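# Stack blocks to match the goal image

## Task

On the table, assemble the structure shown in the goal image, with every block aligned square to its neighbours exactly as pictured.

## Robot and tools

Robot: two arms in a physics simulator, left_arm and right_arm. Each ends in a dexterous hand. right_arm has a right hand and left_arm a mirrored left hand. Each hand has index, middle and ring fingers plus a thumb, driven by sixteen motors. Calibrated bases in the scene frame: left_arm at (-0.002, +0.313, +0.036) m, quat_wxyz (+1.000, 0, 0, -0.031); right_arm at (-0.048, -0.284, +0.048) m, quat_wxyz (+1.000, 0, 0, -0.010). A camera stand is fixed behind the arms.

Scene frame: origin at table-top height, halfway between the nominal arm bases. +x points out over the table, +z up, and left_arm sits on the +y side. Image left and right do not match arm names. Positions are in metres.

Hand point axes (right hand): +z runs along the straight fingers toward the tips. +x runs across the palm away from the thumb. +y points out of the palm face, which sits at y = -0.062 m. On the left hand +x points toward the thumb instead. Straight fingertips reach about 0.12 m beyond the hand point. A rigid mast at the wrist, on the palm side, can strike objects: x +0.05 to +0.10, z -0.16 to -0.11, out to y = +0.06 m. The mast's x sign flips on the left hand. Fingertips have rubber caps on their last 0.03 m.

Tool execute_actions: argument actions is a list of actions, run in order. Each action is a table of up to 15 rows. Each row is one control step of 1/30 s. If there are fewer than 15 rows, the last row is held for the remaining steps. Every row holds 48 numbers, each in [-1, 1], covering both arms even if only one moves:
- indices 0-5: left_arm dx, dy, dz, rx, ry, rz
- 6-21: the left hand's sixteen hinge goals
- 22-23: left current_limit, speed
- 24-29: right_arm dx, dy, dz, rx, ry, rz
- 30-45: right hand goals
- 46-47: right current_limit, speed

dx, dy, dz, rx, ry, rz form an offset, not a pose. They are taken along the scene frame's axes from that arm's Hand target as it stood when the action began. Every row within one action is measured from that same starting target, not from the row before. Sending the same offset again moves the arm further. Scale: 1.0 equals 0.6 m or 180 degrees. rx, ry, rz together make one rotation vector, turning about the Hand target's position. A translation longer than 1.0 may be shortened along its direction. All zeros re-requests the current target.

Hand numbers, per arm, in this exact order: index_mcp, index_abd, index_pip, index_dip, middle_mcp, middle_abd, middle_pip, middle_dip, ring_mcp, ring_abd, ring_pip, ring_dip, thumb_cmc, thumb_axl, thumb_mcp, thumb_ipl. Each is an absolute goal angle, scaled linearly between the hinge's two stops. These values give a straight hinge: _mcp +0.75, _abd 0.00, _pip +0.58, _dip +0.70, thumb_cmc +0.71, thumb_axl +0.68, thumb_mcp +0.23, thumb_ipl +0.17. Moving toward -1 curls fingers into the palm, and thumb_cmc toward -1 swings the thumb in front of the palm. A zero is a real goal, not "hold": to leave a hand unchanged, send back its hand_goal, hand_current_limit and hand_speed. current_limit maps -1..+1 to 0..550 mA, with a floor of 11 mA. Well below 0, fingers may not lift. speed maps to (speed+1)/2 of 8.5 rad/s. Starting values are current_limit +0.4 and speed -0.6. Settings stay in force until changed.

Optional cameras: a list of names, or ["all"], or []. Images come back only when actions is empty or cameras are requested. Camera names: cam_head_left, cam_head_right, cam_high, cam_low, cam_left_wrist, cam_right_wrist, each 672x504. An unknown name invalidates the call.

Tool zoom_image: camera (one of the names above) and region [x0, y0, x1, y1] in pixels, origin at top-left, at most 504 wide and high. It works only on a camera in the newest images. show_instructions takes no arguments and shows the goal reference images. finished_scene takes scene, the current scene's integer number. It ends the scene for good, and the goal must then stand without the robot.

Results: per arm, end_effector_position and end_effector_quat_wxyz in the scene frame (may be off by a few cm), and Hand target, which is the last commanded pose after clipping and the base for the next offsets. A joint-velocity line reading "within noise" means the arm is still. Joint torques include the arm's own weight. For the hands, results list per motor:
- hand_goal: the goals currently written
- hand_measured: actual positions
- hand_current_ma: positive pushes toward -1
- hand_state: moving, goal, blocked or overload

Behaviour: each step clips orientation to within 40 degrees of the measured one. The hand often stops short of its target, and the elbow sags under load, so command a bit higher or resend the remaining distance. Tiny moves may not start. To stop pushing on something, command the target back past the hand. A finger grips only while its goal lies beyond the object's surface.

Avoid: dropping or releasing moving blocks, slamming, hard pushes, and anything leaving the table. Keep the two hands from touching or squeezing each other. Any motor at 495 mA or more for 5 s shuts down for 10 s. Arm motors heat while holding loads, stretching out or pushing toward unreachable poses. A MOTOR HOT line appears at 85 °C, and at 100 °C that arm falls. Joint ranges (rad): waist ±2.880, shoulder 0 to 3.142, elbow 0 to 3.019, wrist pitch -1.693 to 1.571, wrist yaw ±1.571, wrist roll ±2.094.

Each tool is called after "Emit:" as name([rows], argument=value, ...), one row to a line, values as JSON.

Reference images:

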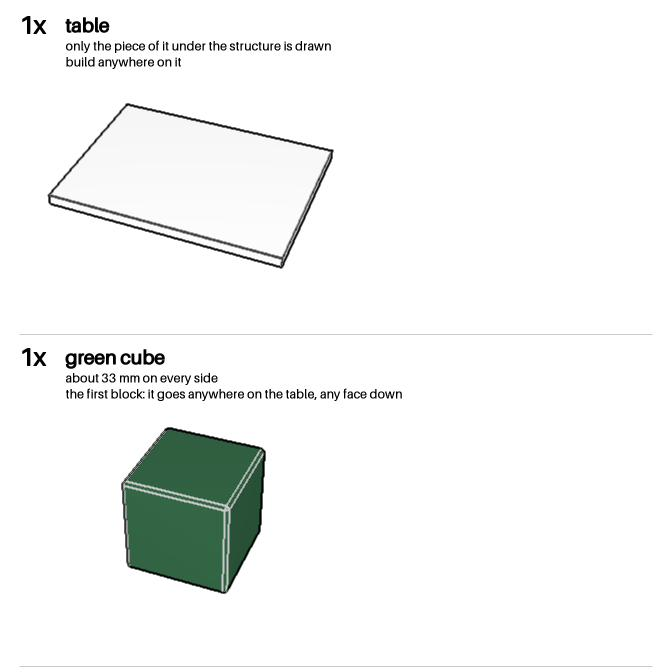

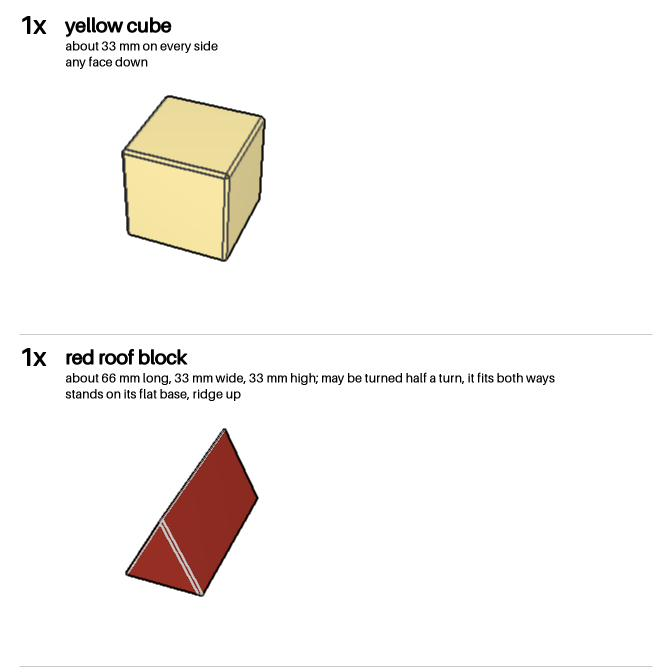

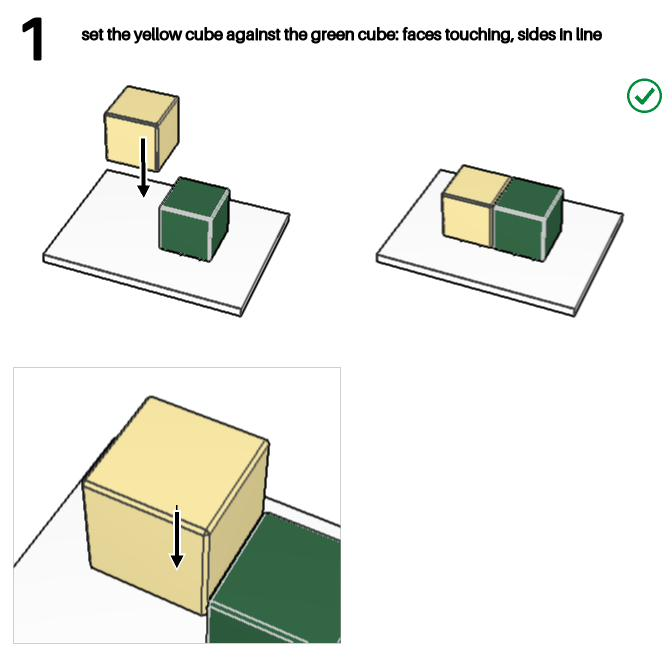

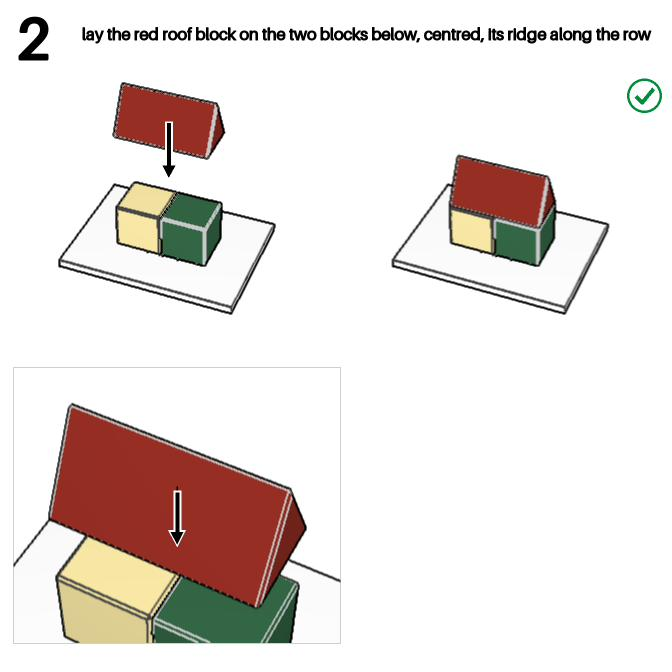

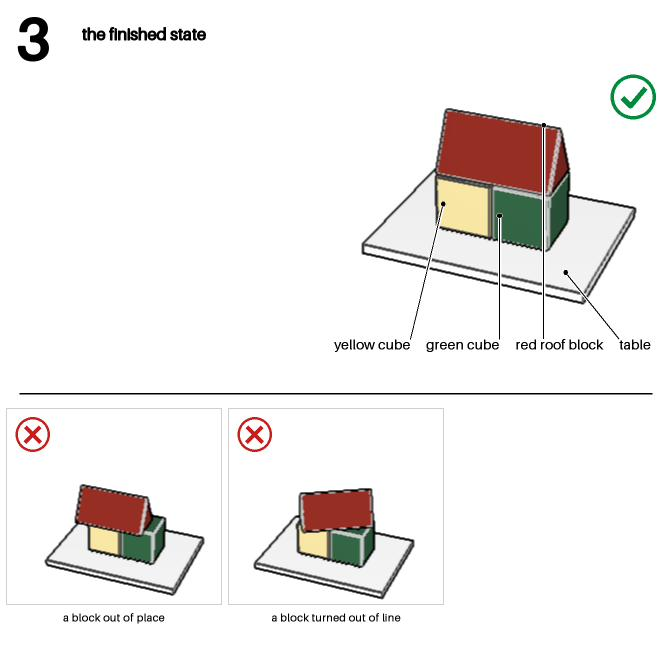

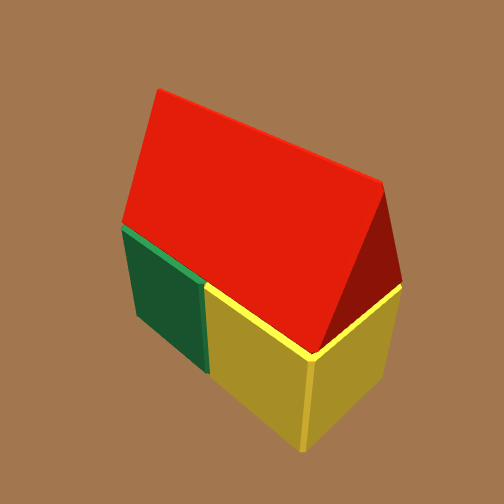

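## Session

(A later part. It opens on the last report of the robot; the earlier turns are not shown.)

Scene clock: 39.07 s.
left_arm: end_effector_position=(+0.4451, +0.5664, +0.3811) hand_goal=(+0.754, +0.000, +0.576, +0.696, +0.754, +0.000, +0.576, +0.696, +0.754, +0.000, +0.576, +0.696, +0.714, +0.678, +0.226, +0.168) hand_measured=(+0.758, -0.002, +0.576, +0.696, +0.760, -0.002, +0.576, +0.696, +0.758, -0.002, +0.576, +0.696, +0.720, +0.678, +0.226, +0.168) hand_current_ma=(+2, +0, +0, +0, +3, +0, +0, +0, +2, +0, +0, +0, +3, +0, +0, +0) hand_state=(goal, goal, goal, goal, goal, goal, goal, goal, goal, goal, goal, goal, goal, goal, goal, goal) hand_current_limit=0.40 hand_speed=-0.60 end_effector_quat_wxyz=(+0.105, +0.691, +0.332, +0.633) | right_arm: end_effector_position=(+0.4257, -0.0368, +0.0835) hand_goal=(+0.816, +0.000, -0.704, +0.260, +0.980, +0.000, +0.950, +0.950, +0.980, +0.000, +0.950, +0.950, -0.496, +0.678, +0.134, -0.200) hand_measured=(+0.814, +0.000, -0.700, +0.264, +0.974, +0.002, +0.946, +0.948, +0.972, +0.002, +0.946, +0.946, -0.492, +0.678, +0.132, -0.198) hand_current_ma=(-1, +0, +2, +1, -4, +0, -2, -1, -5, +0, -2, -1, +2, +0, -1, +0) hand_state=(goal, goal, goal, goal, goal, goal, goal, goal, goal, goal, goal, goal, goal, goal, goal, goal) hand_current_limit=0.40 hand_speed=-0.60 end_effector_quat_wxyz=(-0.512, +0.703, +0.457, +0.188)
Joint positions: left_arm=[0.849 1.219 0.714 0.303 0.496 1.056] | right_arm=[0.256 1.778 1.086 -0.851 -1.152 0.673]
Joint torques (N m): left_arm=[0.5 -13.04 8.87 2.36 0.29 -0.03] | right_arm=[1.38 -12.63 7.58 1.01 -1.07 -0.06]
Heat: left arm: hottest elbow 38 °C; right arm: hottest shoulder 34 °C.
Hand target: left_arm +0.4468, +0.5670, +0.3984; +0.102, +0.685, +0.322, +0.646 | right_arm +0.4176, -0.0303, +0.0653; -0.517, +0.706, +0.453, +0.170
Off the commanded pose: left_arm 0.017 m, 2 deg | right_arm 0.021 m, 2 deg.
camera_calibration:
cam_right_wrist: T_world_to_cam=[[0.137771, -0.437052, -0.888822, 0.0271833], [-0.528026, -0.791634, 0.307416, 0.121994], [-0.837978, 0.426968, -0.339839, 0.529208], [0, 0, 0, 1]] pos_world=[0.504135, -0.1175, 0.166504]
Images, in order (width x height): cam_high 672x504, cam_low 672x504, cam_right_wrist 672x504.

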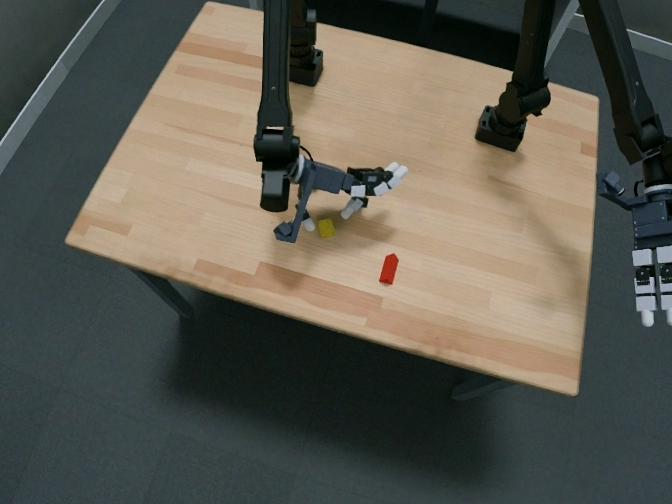

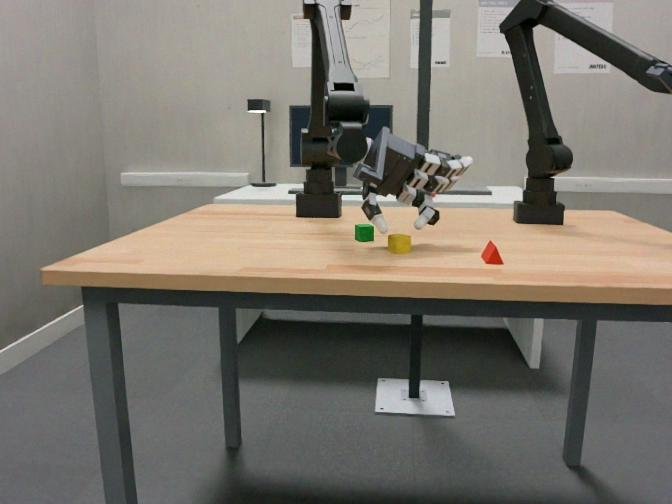

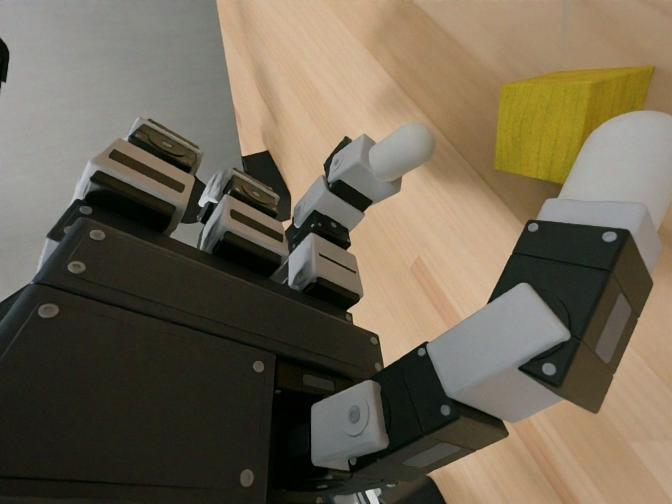

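Emit:
execute_actions([
  [[0,0,0,0,0,0,0.754,0,0.576,0.696,0.754,0,0.576,0.696,0.754,0,0.576,0.696,0.714,0.678,0.226,0.168,0.4,-0.6,0,0,-0.03,0,0,0,0.816,0,-0.704,0.26,0.98,0,0.95,0.95,0.98,0,0.95,0.95,-0.497,0.677,0.133,-0.2,0.4,-0.6]],
  [[0,0,0,0,0,0,0.754,0,0.576,0.696,0.754,0,0.576,0.696,0.754,0,0.576,0.696,0.714,0.678,0.226,0.168,0.4,-0.6,0,0,-0.025,0,0,0,0.816,0,-0.704,0.26,0.98,0,0.95,0.95,0.98,0,0.95,0.95,-0.497,0.677,0.133,-0.2,0.4,-0.6]],
], cameras=["cam_low","cam_high","cam_right_wrist"])

Emit:
zoom_image(camera="cam_high", region=[290, 180, 370, 250])

Emit:
zoom_image(camera="cam_low", region=[360, 180, 450, 260])

Scene clock: 41.73 s.
left_arm: end_effector_position=(+0.4451, +0.5664, +0.3811) hand_goal=(+0.754, +0.000, +0.576, +0.696, +0.754, +0.000, +0.576, +0.696, +0.754, +0.000, +0.576, +0.696, +0.714, +0.678, +0.226, +0.168) hand_measured=(+0.758, -0.002, +0.576, +0.696, +0.760, -0.002, +0.576, +0.696, +0.758, -0.002, +0.576, +0.696, +0.720, +0.678, +0.226, +0.168) hand_current_ma=(+2, +0, +0, +0, +3, +0, +0, +0, +2, +0, +0, +0, +3, +0, +0, +0) hand_state=(goal, goal, goal, goal, goal, goal, goal, goal, goal, goal, goal, goal, goal, goal, goal, goal) hand_current_limit=0.40 hand_speed=-0.60 end_effector_quat_wxyz=(+0.105, +0.691, +0.332, +0.633) | right_arm: end_effector_position=(+0.4261, -0.0368, +0.0497) hand_goal=(+0.816, +0.000, -0.704, +0.260, +0.980, +0.000, +0.950, +0.950, +0.980, +0.000, +0.950, +0.950, -0.496, +0.678, +0.134, -0.200) hand_measured=(+0.814, +0.000, -0.700, +0.264, +0.974, +0.002, +0.946, +0.948, +0.972, +0.002, +0.946, +0.946, -0.492, +0.678, +0.132, -0.198) hand_current_ma=(-1, +0, +2, +1, -4, +0, -2, -1, -5, +0, -2, -1, +2, +0, -1, +0) hand_state=(goal, goal, goal, goal, goal, goal, goal, goal, goal, goal, goal, goal, goal, goal, goal, goal) hand_current_limit=0.40 hand_speed=-0.60 end_effector_quat_wxyz=(-0.512, +0.703, +0.456, +0.187)
Joint positions: left_arm=[0.849 1.219 0.714 0.303 0.496 1.056] | right_arm=[0.256 1.842 1.066 -0.769 -1.152 0.673]
Joint torques (N m): left_arm=[0.56 -12.98 8.87 2.39 0.29 -0.03] | right_arm=[1.49 -13.27 7.12 0.88 -1.07 -0.11]
Heat: left arm: hottest elbow 39 °C; right arm: hottest shoulder 34 °C.
Hand target: left_arm +0.4468, +0.5670, +0.3984; +0.102, +0.685, +0.322, +0.646 | right_arm +0.4175, -0.0303, +0.0322; -0.517, +0.706, +0.453, +0.170
Off the commanded pose: left_arm 0.017 m, 2 deg | right_arm 0.020 m, 2 deg.
camera_calibration:
cam_right_wrist: T_world_to_cam=[[0.135658, -0.437606, -0.888874, -0.00198359], [-0.527634, -0.791268, 0.309026, 0.132446], [-0.83857, 0.427079, -0.338238, 0.518246], [0, 0, 0, 1]] pos_world=[0.504738, -0.1174, 0.132598]
Images, in order (width x height): cam_high 672x504, cam_low 672x504, cam_right_wrist 672x504.

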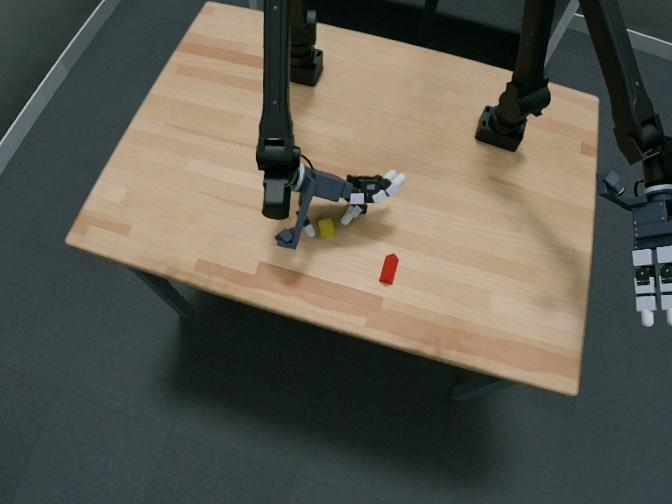

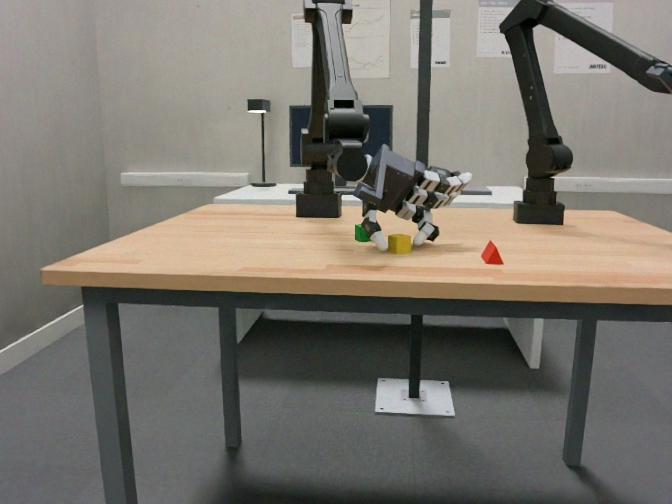

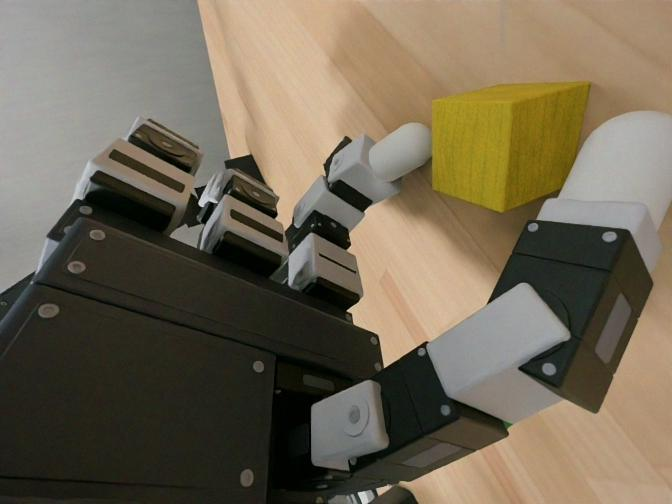

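Scaled by 6.300 from the camera's 672x504 image, which has a finer 960x720 frame.

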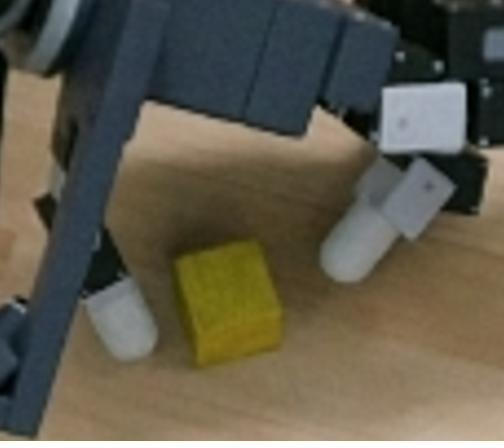

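Scaled by 5.600 from the camera's 672x504 image, which has a finer 960x720 frame.

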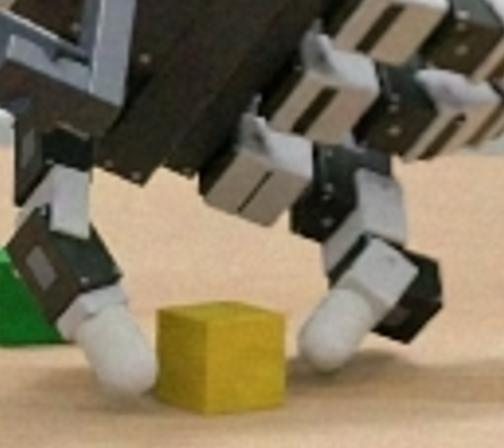

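Emit:
execute_actions([
  [[0,0,0,0,0,0,0.754,0,0.576,0.696,0.754,0,0.576,0.696,0.754,0,0.576,0.696,0.714,0.678,0.226,0.168,0.4,-0.6,0,0,0,0,0,0,0.68,0,-0.645,0.26,0.98,0,0.95,0.95,0.98,0,0.95,0.95,-0.497,0.677,0.1,-0.22,0.4,-0.6]],
  [[0,0,0,0,0,0,0.754,0,0.576,0.696,0.754,0,0.576,0.696,0.754,0,0.576,0.696,0.714,0.678,0.226,0.168,0.4,-0.6,0,0,0,0,0,0,0.56,0,-0.595,0.26,0.98,0,0.95,0.95,0.98,0,0.95,0.95,-0.497,0.677,0.065,-0.245,0.4,-0.6]],
  [[0,0,0,0,0,0,0.754,0,0.576,0.696,0.754,0,0.576,0.696,0.754,0,0.576,0.696,0.714,0.678,0.226,0.168,0.4,-0.6,0,0,0,0,0,0,0.45,0,-0.57,0.26,0.98,0,0.95,0.95,0.98,0,0.95,0.95,-0.497,0.677,0.04,-0.255,0.4,-0.6]],
  [[0,0,0,0,0,0,0.754,0,0.576,0.696,0.754,0,0.576,0.696,0.754,0,0.576,0.696,0.714,0.678,0.226,0.168,0.4,-0.6,0,0,0,0,0,0,0.37,0,-0.57,0.26,0.98,0,0.95,0.95,0.98,0,0.95,0.95,-0.497,0.677,0.02,-0.265,0.4,-0.6]],
  [[0,0,0,0,0,0,0.754,0,0.576,0.696,0.754,0,0.576,0.696,0.754,0,0.576,0.696,0.714,0.678,0.226,0.168,0.4,-0.6,0,0,0.06,0,0,0,0.37,0,-0.57,0.26,0.98,0,0.95,0.95,0.98,0,0.95,0.95,-0.497,0.677,0.02,-0.265,0.4,-0.6]],
  [[0,0,0,0,0,0,0.754,0,0.576,0.696,0.754,0,0.576,0.696,0.754,0,0.576,0.696,0.714,0.678,0.226,0.168,0.4,-0.6,0,0,0.06,0,0,0,0.37,0,-0.57,0.26,0.98,0,0.95,0.95,0.98,0,0.95,0.95,-0.497,0.677,0.02,-0.265,0.4,-0.6]],
], cameras=["cam_low","cam_high","cam_right_wrist"])

Emit:
zoom_image(camera="cam_low", region=[360, 180, 450, 260])

Scene clock: 46.80 s.
left_arm: end_effector_position=(+0.4451, +0.5664, +0.3811) hand_goal=(+0.754, +0.000, +0.576, +0.696, +0.754, +0.000, +0.576, +0.696, +0.754, +0.000, +0.576, +0.696, +0.714, +0.678, +0.226, +0.168) hand_measured=(+0.758, -0.002, +0.576, +0.696, +0.760, -0.002, +0.576, +0.696, +0.758, -0.002, +0.576, +0.696, +0.720, +0.678, +0.226, +0.168) hand_current_ma=(+2, +0, +0, +0, +3, +0, +0, +0, +2, +0, +0, +0, +3, +0, +0, +0) hand_state=(goal, goal, goal, goal, goal, goal, goal, goal, goal, goal, goal, goal, goal, goal, goal, goal) hand_current_limit=0.40 hand_speed=-0.60 end_effector_quat_wxyz=(+0.105, +0.691, +0.332, +0.633) | right_arm: end_effector_position=(+0.4072, -0.0407, +0.0909) hand_goal=(+0.370, +0.000, -0.570, +0.260, +0.980, +0.000, +0.950, +0.950, +0.980, +0.000, +0.950, +0.950, -0.496, +0.678, +0.020, -0.264) hand_measured=(+0.488, -0.002, -0.538, +0.270, +0.974, +0.002, +0.946, +0.948, +0.972, +0.002, +0.946, +0.946, -0.492, +0.678, +0.070, -0.240) hand_current_ma=(+350, +0, +40, +8, -4, +0, -2, -1, -5, +0, -2, -1, +2, +0, +125, +41) hand_state=(blocked, goal, blocked, goal, goal, goal, goal, goal, goal, goal, goal, goal, goal, goal, blocked, blocked) hand_current_limit=0.40 hand_speed=-0.60 end_effector_quat_wxyz=(-0.520, +0.713, +0.441, +0.162)
Joint positions: left_arm=[0.849 1.219 0.714 0.303 0.496 1.056] | right_arm=[0.258 1.746 1.076 -0.927 -1.153 0.685]
Joint torques (N m): left_arm=[0.44 -13.04 8.85 2.36 0.29 -0.04] | right_arm=[1.44 -15.5 11.51 -0.01 -1.03 -0.14]
Heat: left arm: hottest elbow 39 °C; right arm: hottest shoulder 34 °C.
Hand target: left_arm +0.4468, +0.5670, +0.3984; +0.102, +0.685, +0.322, +0.646 | right_arm +0.4176, -0.0304, +0.1043; -0.517, +0.706, +0.453, +0.170
Off the commanded pose: left_arm 0.017 m, 2 deg | right_arm 0.020 m, 2 deg.
camera_calibration:
cam_right_wrist: T_world_to_cam=[[0.079033, -0.450966, -0.889035, 0.0579747], [-0.509517, -0.784808, 0.352802, 0.0954488], [-0.856823, 0.425096, -0.291801, 0.521168], [0, 0, 0, 1]] pos_world=[0.4906, -0.120493, 0.169944]
Images, in order (width x height): cam_high 672x504, cam_low 672x504, cam_right_wrist 672x504.

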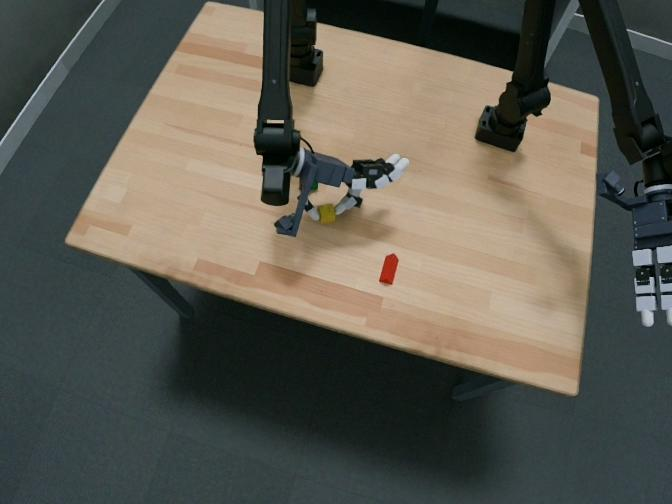

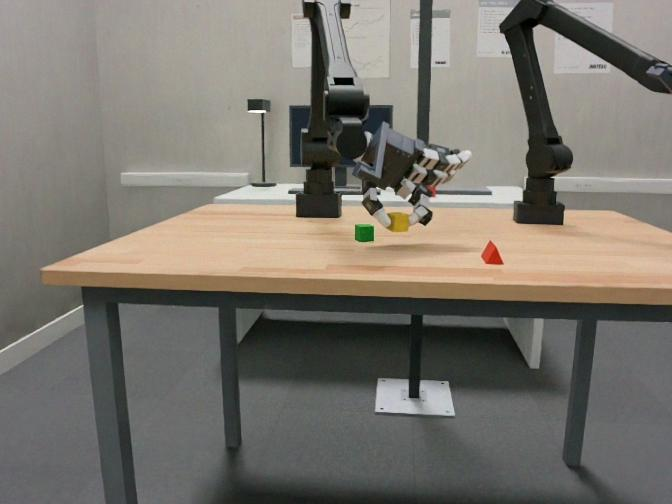

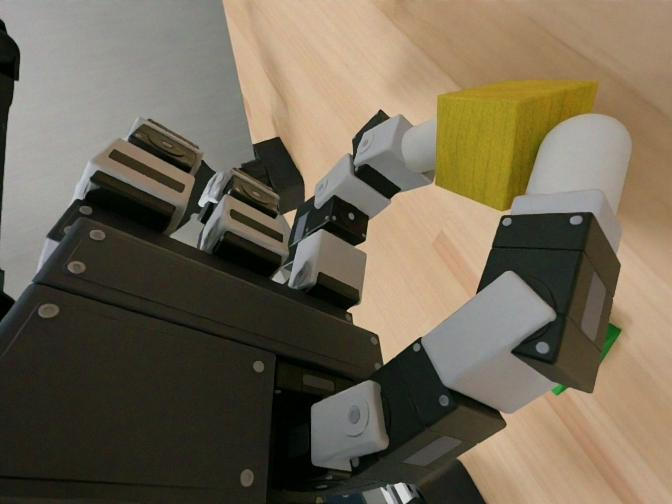

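Scaled by 5.600 from the camera's 672x504 image, which has a finer 960x720 frame.

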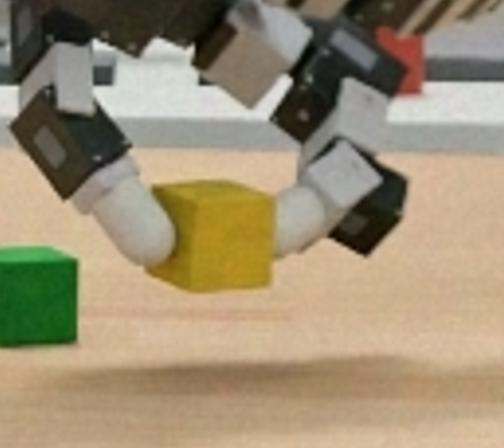

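Emit:
execute_actions([
  [[0,0,0,0,0,0,0.754,0,0.576,0.696,0.754,0,0.576,0.696,0.754,0,0.576,0.696,0.714,0.678,0.226,0.168,0.4,-0.6,-0.01,0,0.05,0.0054,0.0037,-0.0178,0.37,0,-0.57,0.26,0.98,0,0.95,0.95,0.98,0,0.95,0.95,-0.497,0.677,0.02,-0.265,0.4,-0.6]],
  [[0,0,0,0,0,0,0.754,0,0.576,0.696,0.754,0,0.576,0.696,0.754,0,0.576,0.696,0.714,0.678,0.226,0.168,0.4,-0.6,-0.05,-0.03,0.01,0.0054,0.0037,-0.0178,0.37,0,-0.57,0.26,0.98,0,0.95,0.95,0.98,0,0.95,0.95,-0.497,0.677,0.02,-0.265,0.4,-0.6]],
  [[0,0,0,0,0,0,0.754,0,0.576,0.696,0.754,0,0.576,0.696,0.754,0,0.576,0.696,0.714,0.678,0.226,0.168,0.4,-0.6,-0.05,-0.042,0,0.0054,0.0037,-0.0178,0.37,0,-0.57,0.26,0.98,0,0.95,0.95,0.98,0,0.95,0.95,-0.497,0.677,0.02,-0.265,0.4,-0.6]],
  [[0,0,0,0,0,0,0.754,0,0.576,0.696,0.754,0,0.576,0.696,0.754,0,0.576,0.696,0.714,0.678,0.226,0.168,0.4,-0.6,-0.05,-0.042,0,0.0054,0.0037,-0.0177,0.37,0,-0.57,0.26,0.98,0,0.95,0.95,0.98,0,0.95,0.95,-0.497,0.677,0.02,-0.265,0.4,-0.6]],
  [[0,0,0,0,0,0,0.754,0,0.576,0.696,0.754,0,0.576,0.696,0.754,0,0.576,0.696,0.714,0.678,0.226,0.168,0.4,-0.6,-0.045,-0.042,0,0,0,0,0.37,0,-0.57,0.26,0.98,0,0.95,0.95,0.98,0,0.95,0.95,-0.497,0.677,0.02,-0.265,0.4,-0.6]],
], cameras=["cam_low","cam_high","cam_right_wrist","cam_head_right","cam_head_left"])

Emit:
zoom_image(camera="cam_low", region=[320, 180, 400, 250])

Emit:
zoom_image(camera="cam_high", region=[260, 130, 350, 210])

Scene clock: 54.83 s.
left_arm: end_effector_position=(+0.4451, +0.5664, +0.3811) hand_goal=(+0.754, +0.000, +0.576, +0.696, +0.754, +0.000, +0.576, +0.696, +0.754, +0.000, +0.576, +0.696, +0.714, +0.678, +0.226, +0.168) hand_measured=(+0.758, -0.002, +0.576, +0.696, +0.760, -0.002, +0.576, +0.696, +0.758, -0.002, +0.576, +0.696, +0.720, +0.678, +0.226, +0.168) hand_current_ma=(+2, +0, +0, +0, +3, +0, +0, +0, +2, +0, +0, +0, +3, +0, +0, +0) hand_state=(goal, goal, goal, goal, goal, goal, goal, goal, goal, goal, goal, goal, goal, goal, goal, goal) hand_current_limit=0.40 hand_speed=-0.60 end_effector_quat_wxyz=(+0.105, +0.691, +0.332, +0.633) | right_arm: end_effector_position=(+0.2888, -0.1193, +0.1352) hand_goal=(+0.370, +0.000, -0.570, +0.260, +0.980, +0.000, +0.950, +0.950, +0.980, +0.000, +0.950, +0.950, -0.496, +0.678, +0.020, -0.264) hand_measured=(+0.486, -0.002, -0.538, +0.272, +0.974, +0.002, +0.946, +0.948, +0.972, +0.002, +0.946, +0.946, -0.492, +0.678, +0.070, -0.240) hand_current_ma=(+343, +0, +41, +8, -4, +0, -2, -1, -5, +0, -2, -1, +1, +0, +128, +41) hand_state=(blocked, goal, blocked, goal, goal, goal, goal, goal, goal, goal, goal, goal, goal, goal, blocked, blocked) hand_current_limit=0.40 hand_speed=-0.60 end_effector_quat_wxyz=(-0.531, +0.740, +0.352, +0.217)
Joint positions: left_arm=[0.849 1.219 0.714 0.303 0.496 1.056] | right_arm=[0.104 1.29 0.666 -0.868 -1.221 0.822]
Joint torques (N m): left_arm=[0.56 -12.98 8.87 2.36 0.29 -0.03] | right_arm=[-0.91 -7.53 9.61 0.31 -1.17 -0.29]
Heat: left arm: hottest elbow 40 °C; right arm: hottest elbow 35 °C.
Hand target: left_arm +0.4468, +0.5670, +0.3984; +0.102, +0.685, +0.322, +0.646 | right_arm +0.2946, -0.1240, +0.1403; -0.529, +0.738, +0.353, +0.225
Off the commanded pose: left_arm 0.017 m, 2 deg | right_arm 0.009 m, 1 deg.
camera_calibration:
cam_right_wrist: T_world_to_cam=[[-0.0363703, -0.396444, -0.917338, 0.115015], [-0.649032, -0.68863, 0.323336, 0.0135691], [-0.759892, 0.607141, -0.232259, 0.451642], [0, 0, 0, 1]] pos_world=[0.356189, -0.21927, 0.206018]
Images, in order (width x height): cam_head_left 672x504, cam_head_right 672x504, cam_high 672x504, cam_low 672x504, cam_right_wrist 672x504.

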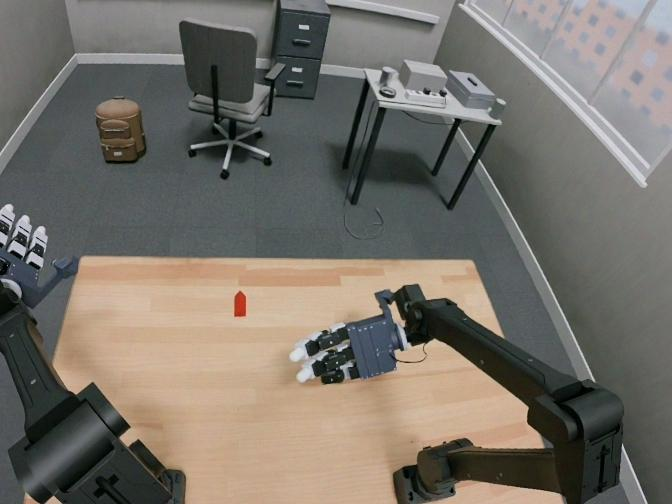

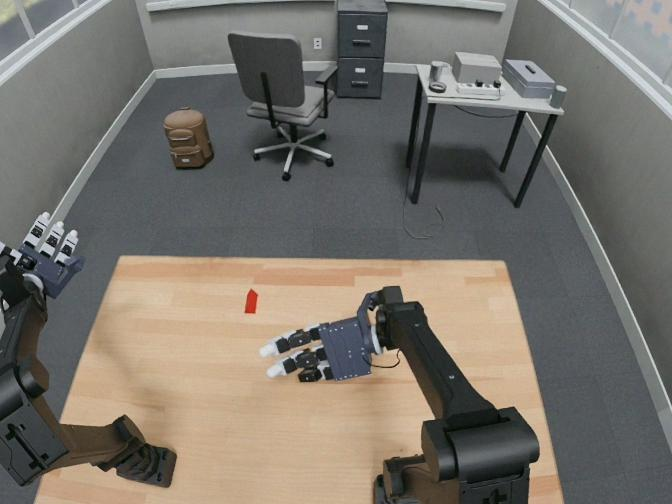

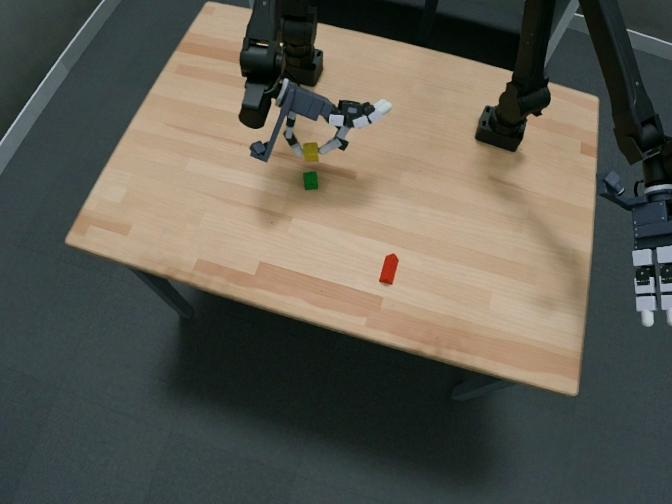

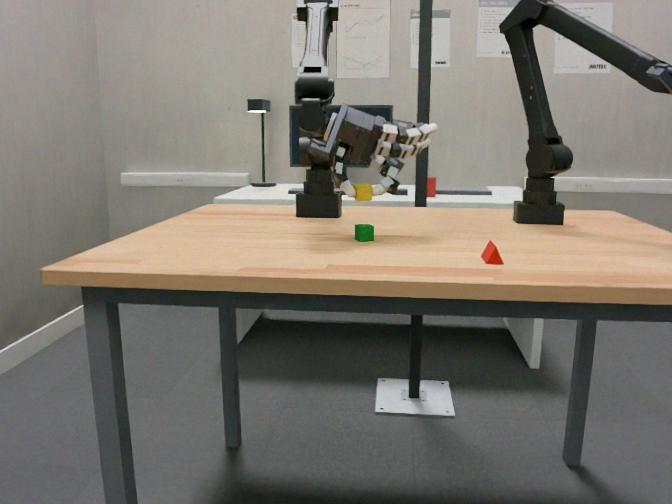

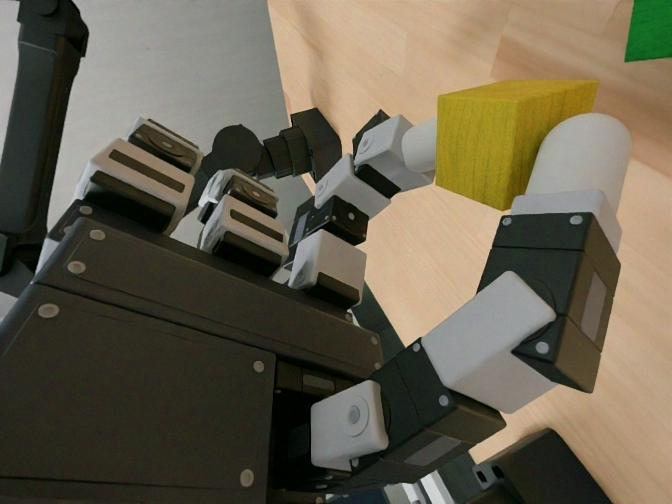

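Scaled by 6.300 from the camera's 672x504 image, which has a finer 960x720 frame.

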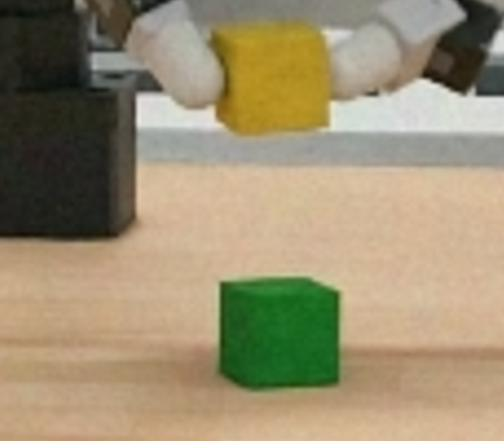

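Scaled by 5.600 from the camera's 672x504 image, which has a finer 960x720 frame.

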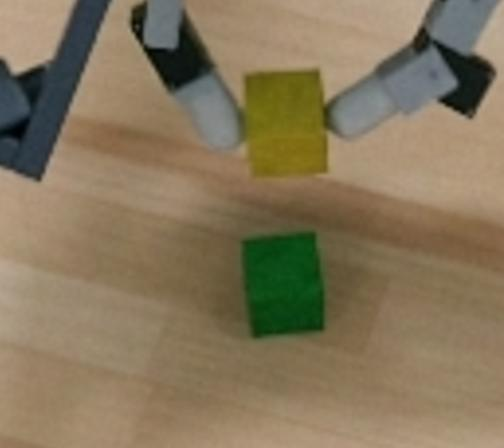

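Emit:
execute_actions([
  [[0,0,0,0,0,0,0.754,0,0.576,0.696,0.754,0,0.576,0.696,0.754,0,0.576,0.696,0.714,0.678,0.226,0.168,0.4,-0.6,-0.016,-0.018,-0.04,0,0,0.0167,0.37,0,-0.57,0.26,0.98,0,0.95,0.95,0.98,0,0.95,0.95,-0.497,0.677,0.02,-0.265,0.4,-0.6]],
  [[0,0,0,0,0,0,0.754,0,0.576,0.696,0.754,0,0.576,0.696,0.754,0,0.576,0.696,0.714,0.678,0.226,0.168,0.4,-0.6,0,0,-0.05,0,0,0,0.37,0,-0.57,0.26,0.98,0,0.95,0.95,0.98,0,0.95,0.95,-0.497,0.677,0.02,-0.265,0.4,-0.6]],
], cameras=["cam_low","cam_high","cam_right_wrist"])

Emit:
zoom_image(camera="cam_low", region=[340, 190, 400, 250])

Emit:
zoom_image(camera="cam_high", region=[280, 140, 340, 200])

Scene clock: 58.73 s.
left_arm: end_effector_position=(+0.4451, +0.5664, +0.3811) hand_goal=(+0.754, +0.000, +0.576, +0.696, +0.754, +0.000, +0.576, +0.696, +0.754, +0.000, +0.576, +0.696, +0.714, +0.678, +0.226, +0.168) hand_measured=(+0.758, -0.002, +0.576, +0.696, +0.760, -0.002, +0.576, +0.696, +0.758, -0.002, +0.576, +0.696, +0.720, +0.678, +0.226, +0.168) hand_current_ma=(+2, +0, +0, +0, +3, +0, +0, +0, +2, +0, +0, +0, +3, +0, +0, +0) hand_state=(goal, goal, goal, goal, goal, goal, goal, goal, goal, goal, goal, goal, goal, goal, goal, goal) hand_current_limit=0.40 hand_speed=-0.60 end_effector_quat_wxyz=(+0.105, +0.691, +0.332, +0.633) | right_arm: end_effector_position=(+0.2823, -0.1295, +0.0929) hand_goal=(+0.370, +0.000, -0.570, +0.260, +0.980, +0.000, +0.950, +0.950, +0.980, +0.000, +0.950, +0.950, -0.496, +0.678, +0.020, -0.264) hand_measured=(+0.486, -0.002, -0.538, +0.272, +0.974, +0.002, +0.946, +0.948, +0.972, +0.002, +0.946, +0.946, -0.492, +0.678, +0.070, -0.240) hand_current_ma=(+343, +0, +41, +8, -4, +0, -2, -1, -5, +0, -2, -1, +1, +0, +128, +41) hand_state=(blocked, goal, blocked, goal, goal, goal, goal, goal, goal, goal, goal, goal, goal, goal, blocked, blocked) hand_current_limit=0.40 hand_speed=-0.60 end_effector_quat_wxyz=(-0.535, +0.726, +0.378, +0.209)
Joint positions: left_arm=[0.849 1.219 0.714 0.303 0.496 1.056] | right_arm=[0.061 1.438 0.654 -0.966 -1.219 0.528]
Joint torques (N m): left_arm=[0.56 -12.92 8.85 2.35 0.29 -0.03] | right_arm=[-0.91 -6.65 7.02 0.53 -1.06 -0.29]
Heat: left arm: hottest elbow 40 °C; right arm: hottest elbow 35 °C.
Hand target: left_arm +0.4468, +0.5670, +0.3984; +0.102, +0.685, +0.322, +0.646 | right_arm +0.2849, -0.1348, +0.0862; -0.535, +0.729, +0.372, +0.211
Off the commanded pose: left_arm 0.017 m, 2 deg | right_arm 0.009 m, 1 deg.
camera_calibration:
cam_right_wrist: T_world_to_cam=[[0.00318346, -0.393101, -0.91949, 0.0613188], [-0.614051, -0.726493, 0.308465, 0.00259633], [-0.78926, 0.563631, -0.243697, 0.446781], [0, 0, 0, 1]] pos_world=[0.354026, -0.225829, 0.16446]
Images, in order (width x height): cam_high 672x504, cam_low 672x504, cam_right_wrist 672x504.

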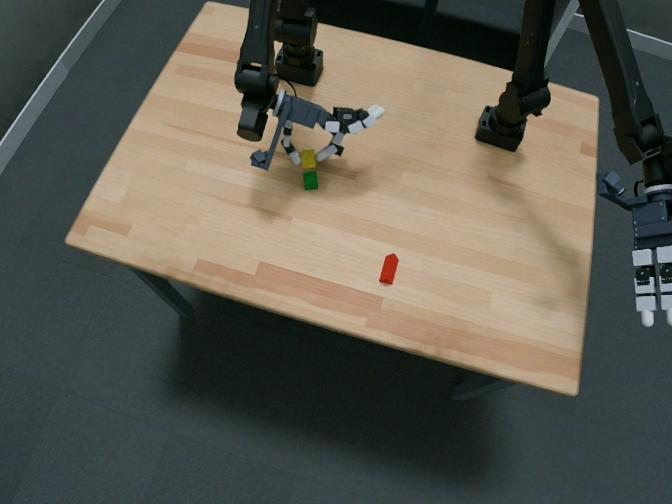

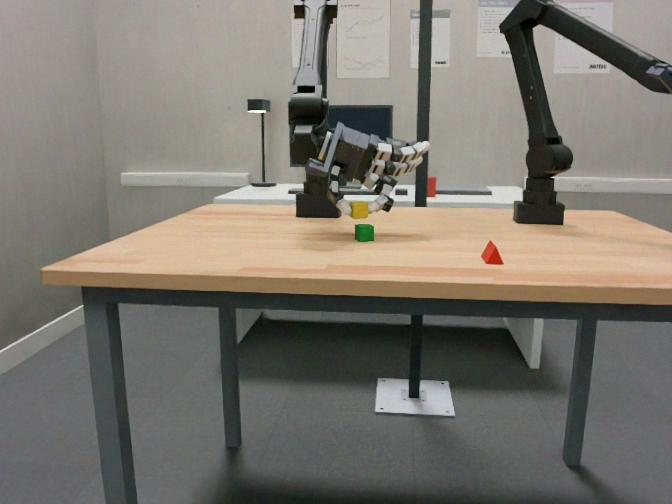

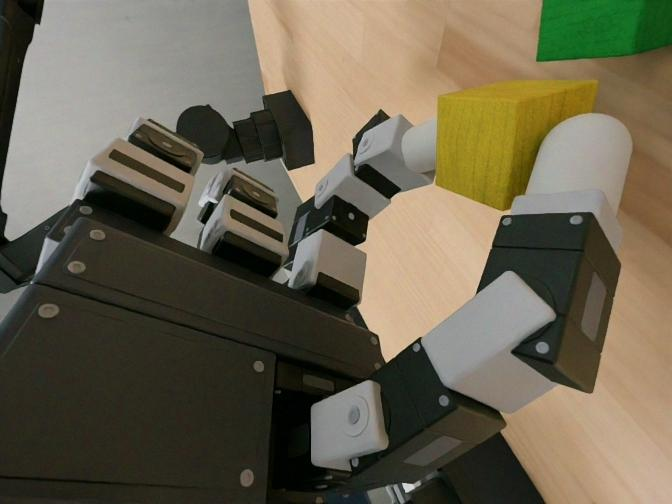

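Scaled by 8.400 from the camera's 672x504 image, which has a finer 960x720 frame.

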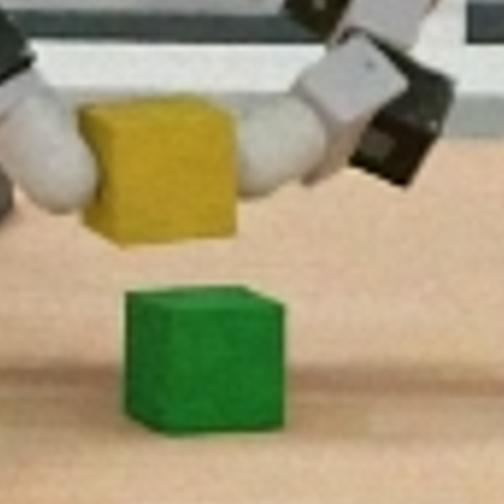

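Scaled by 8.400 from the camera's 672x504 image, which has a finer 960x720 frame.

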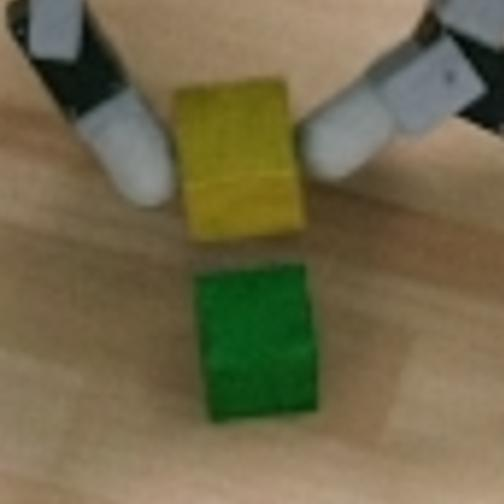

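Emit:
execute_actions([
  [[0,0,0,0,0,0,0.754,0,0.576,0.696,0.754,0,0.576,0.696,0.754,0,0.576,0.696,0.714,0.678,0.226,0.168,0.4,-0.6,-0.008,-0.003,-0.02,0,0,-0.004,0.37,0,-0.57,0.26,0.98,0,0.95,0.95,0.98,0,0.95,0.95,-0.497,0.677,0.02,-0.265,0.4,-0.6]],
  [[0,0,0,0,0,0,0.754,0,0.576,0.696,0.754,0,0.576,0.696,0.754,0,0.576,0.696,0.714,0.678,0.226,0.168,0.4,-0.6,0,0,-0.03,0,0,0,0.37,0,-0.57,0.26,0.98,0,0.95,0.95,0.98,0,0.95,0.95,-0.497,0.677,0.02,-0.265,0.4,-0.6]],
], cameras=["cam_low","cam_high","cam_right_wrist"])

Emit:
zoom_image(camera="cam_low", region=[340, 190, 400, 250])

Emit:
zoom_image(camera="cam_high", region=[280, 140, 340, 200])

Scene clock: 61.70 s.
left_arm: end_effector_position=(+0.4451, +0.5664, +0.3811) hand_goal=(+0.754, +0.000, +0.576, +0.696, +0.754, +0.000, +0.576, +0.696, +0.754, +0.000, +0.576, +0.696, +0.714, +0.678, +0.226, +0.168) hand_measured=(+0.758, -0.002, +0.576, +0.696, +0.760, -0.002, +0.576, +0.696, +0.758, -0.002, +0.576, +0.696, +0.720, +0.678, +0.226, +0.168) hand_current_ma=(+2, +0, +0, +0, +3, +0, +0, +0, +2, +0, +0, +0, +3, +0, +0, +0) hand_state=(goal, goal, goal, goal, goal, goal, goal, goal, goal, goal, goal, goal, goal, goal, goal, goal) hand_current_limit=0.40 hand_speed=-0.60 end_effector_quat_wxyz=(+0.105, +0.691, +0.332, +0.633) | right_arm: end_effector_position=(+0.2807, -0.1312, +0.0638) hand_goal=(+0.370, +0.000, -0.570, +0.260, +0.980, +0.000, +0.950, +0.950, +0.980, +0.000, +0.950, +0.950, -0.496, +0.678, +0.020, -0.264) hand_measured=(+0.486, -0.002, -0.538, +0.272, +0.974, +0.002, +0.946, +0.948, +0.972, +0.002, +0.946, +0.946, -0.492, +0.678, +0.070, -0.240) hand_current_ma=(+343, +0, +41, +8, -4, +0, -2, -1, -5, +0, -2, -1, +1, +0, +128, +41) hand_state=(blocked, goal, blocked, goal, goal, goal, goal, goal, goal, goal, goal, goal, goal, goal, blocked, blocked) hand_current_limit=0.40 hand_speed=-0.60 end_effector_quat_wxyz=(-0.532, +0.725, +0.381, +0.218)
Joint positions: left_arm=[0.849 1.219 0.714 0.303 0.496 1.056] | right_arm=[0.056 1.502 0.609 -0.837 -1.22 0.529]
Joint torques (N m): left_arm=[0.56 -12.98 8.87 2.36 0.29 -0.03] | right_arm=[-0.85 -7.06 6.01 0.5 -1.12 -0.11]
Heat: left arm: hottest elbow 40 °C; right arm: hottest shoulder 34 °C.
Hand target: left_arm +0.4468, +0.5670, +0.3984; +0.102, +0.685, +0.322, +0.646 | right_arm +0.2801, -0.1366, +0.0562; -0.534, +0.731, +0.368, +0.214
Off the commanded pose: left_arm 0.017 m, 2 deg | right_arm 0.009 m, 2 deg.
camera_calibration:
cam_right_wrist: T_world_to_cam=[[0.0190095, -0.392204, -0.919682, 0.0295731], [-0.623853, -0.72347, 0.295633, 0.0133667], [-0.78131, 0.568127, -0.25843, 0.438657], [0, 0, 0, 1]] pos_world=[0.350504, -0.227944, 0.136608]
Images, in order (width x height): cam_high 672x504, cam_low 672x504, cam_right_wrist 672x504.

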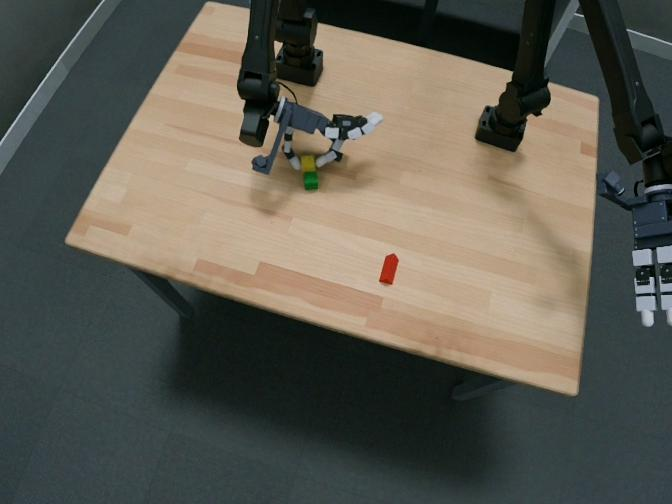

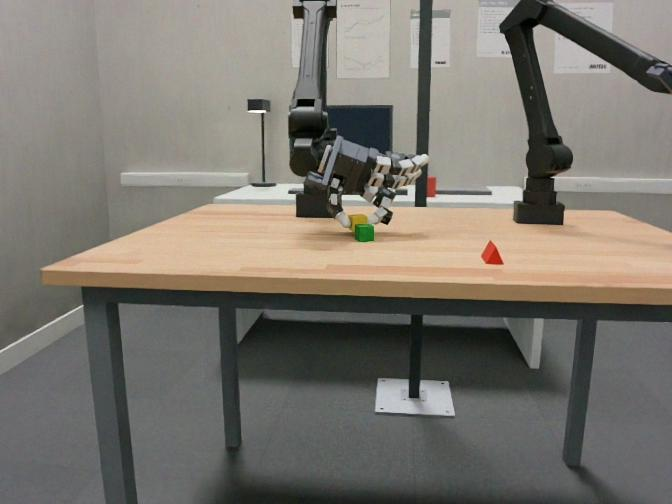

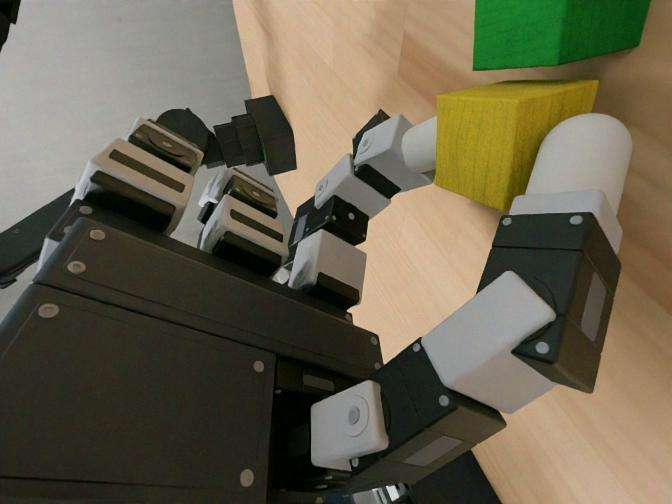

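Scaled by 8.400 from the camera's 672x504 image, which has a finer 960x720 frame.

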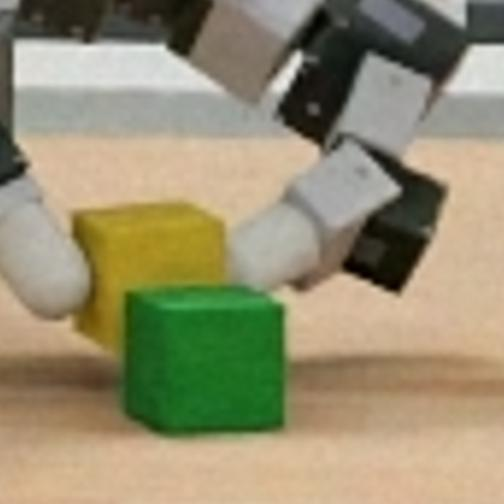

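Scaled by 8.400 from the camera's 672x504 image, which has a finer 960x720 frame.

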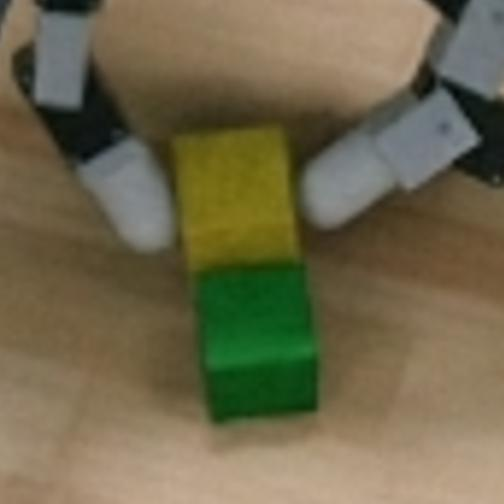

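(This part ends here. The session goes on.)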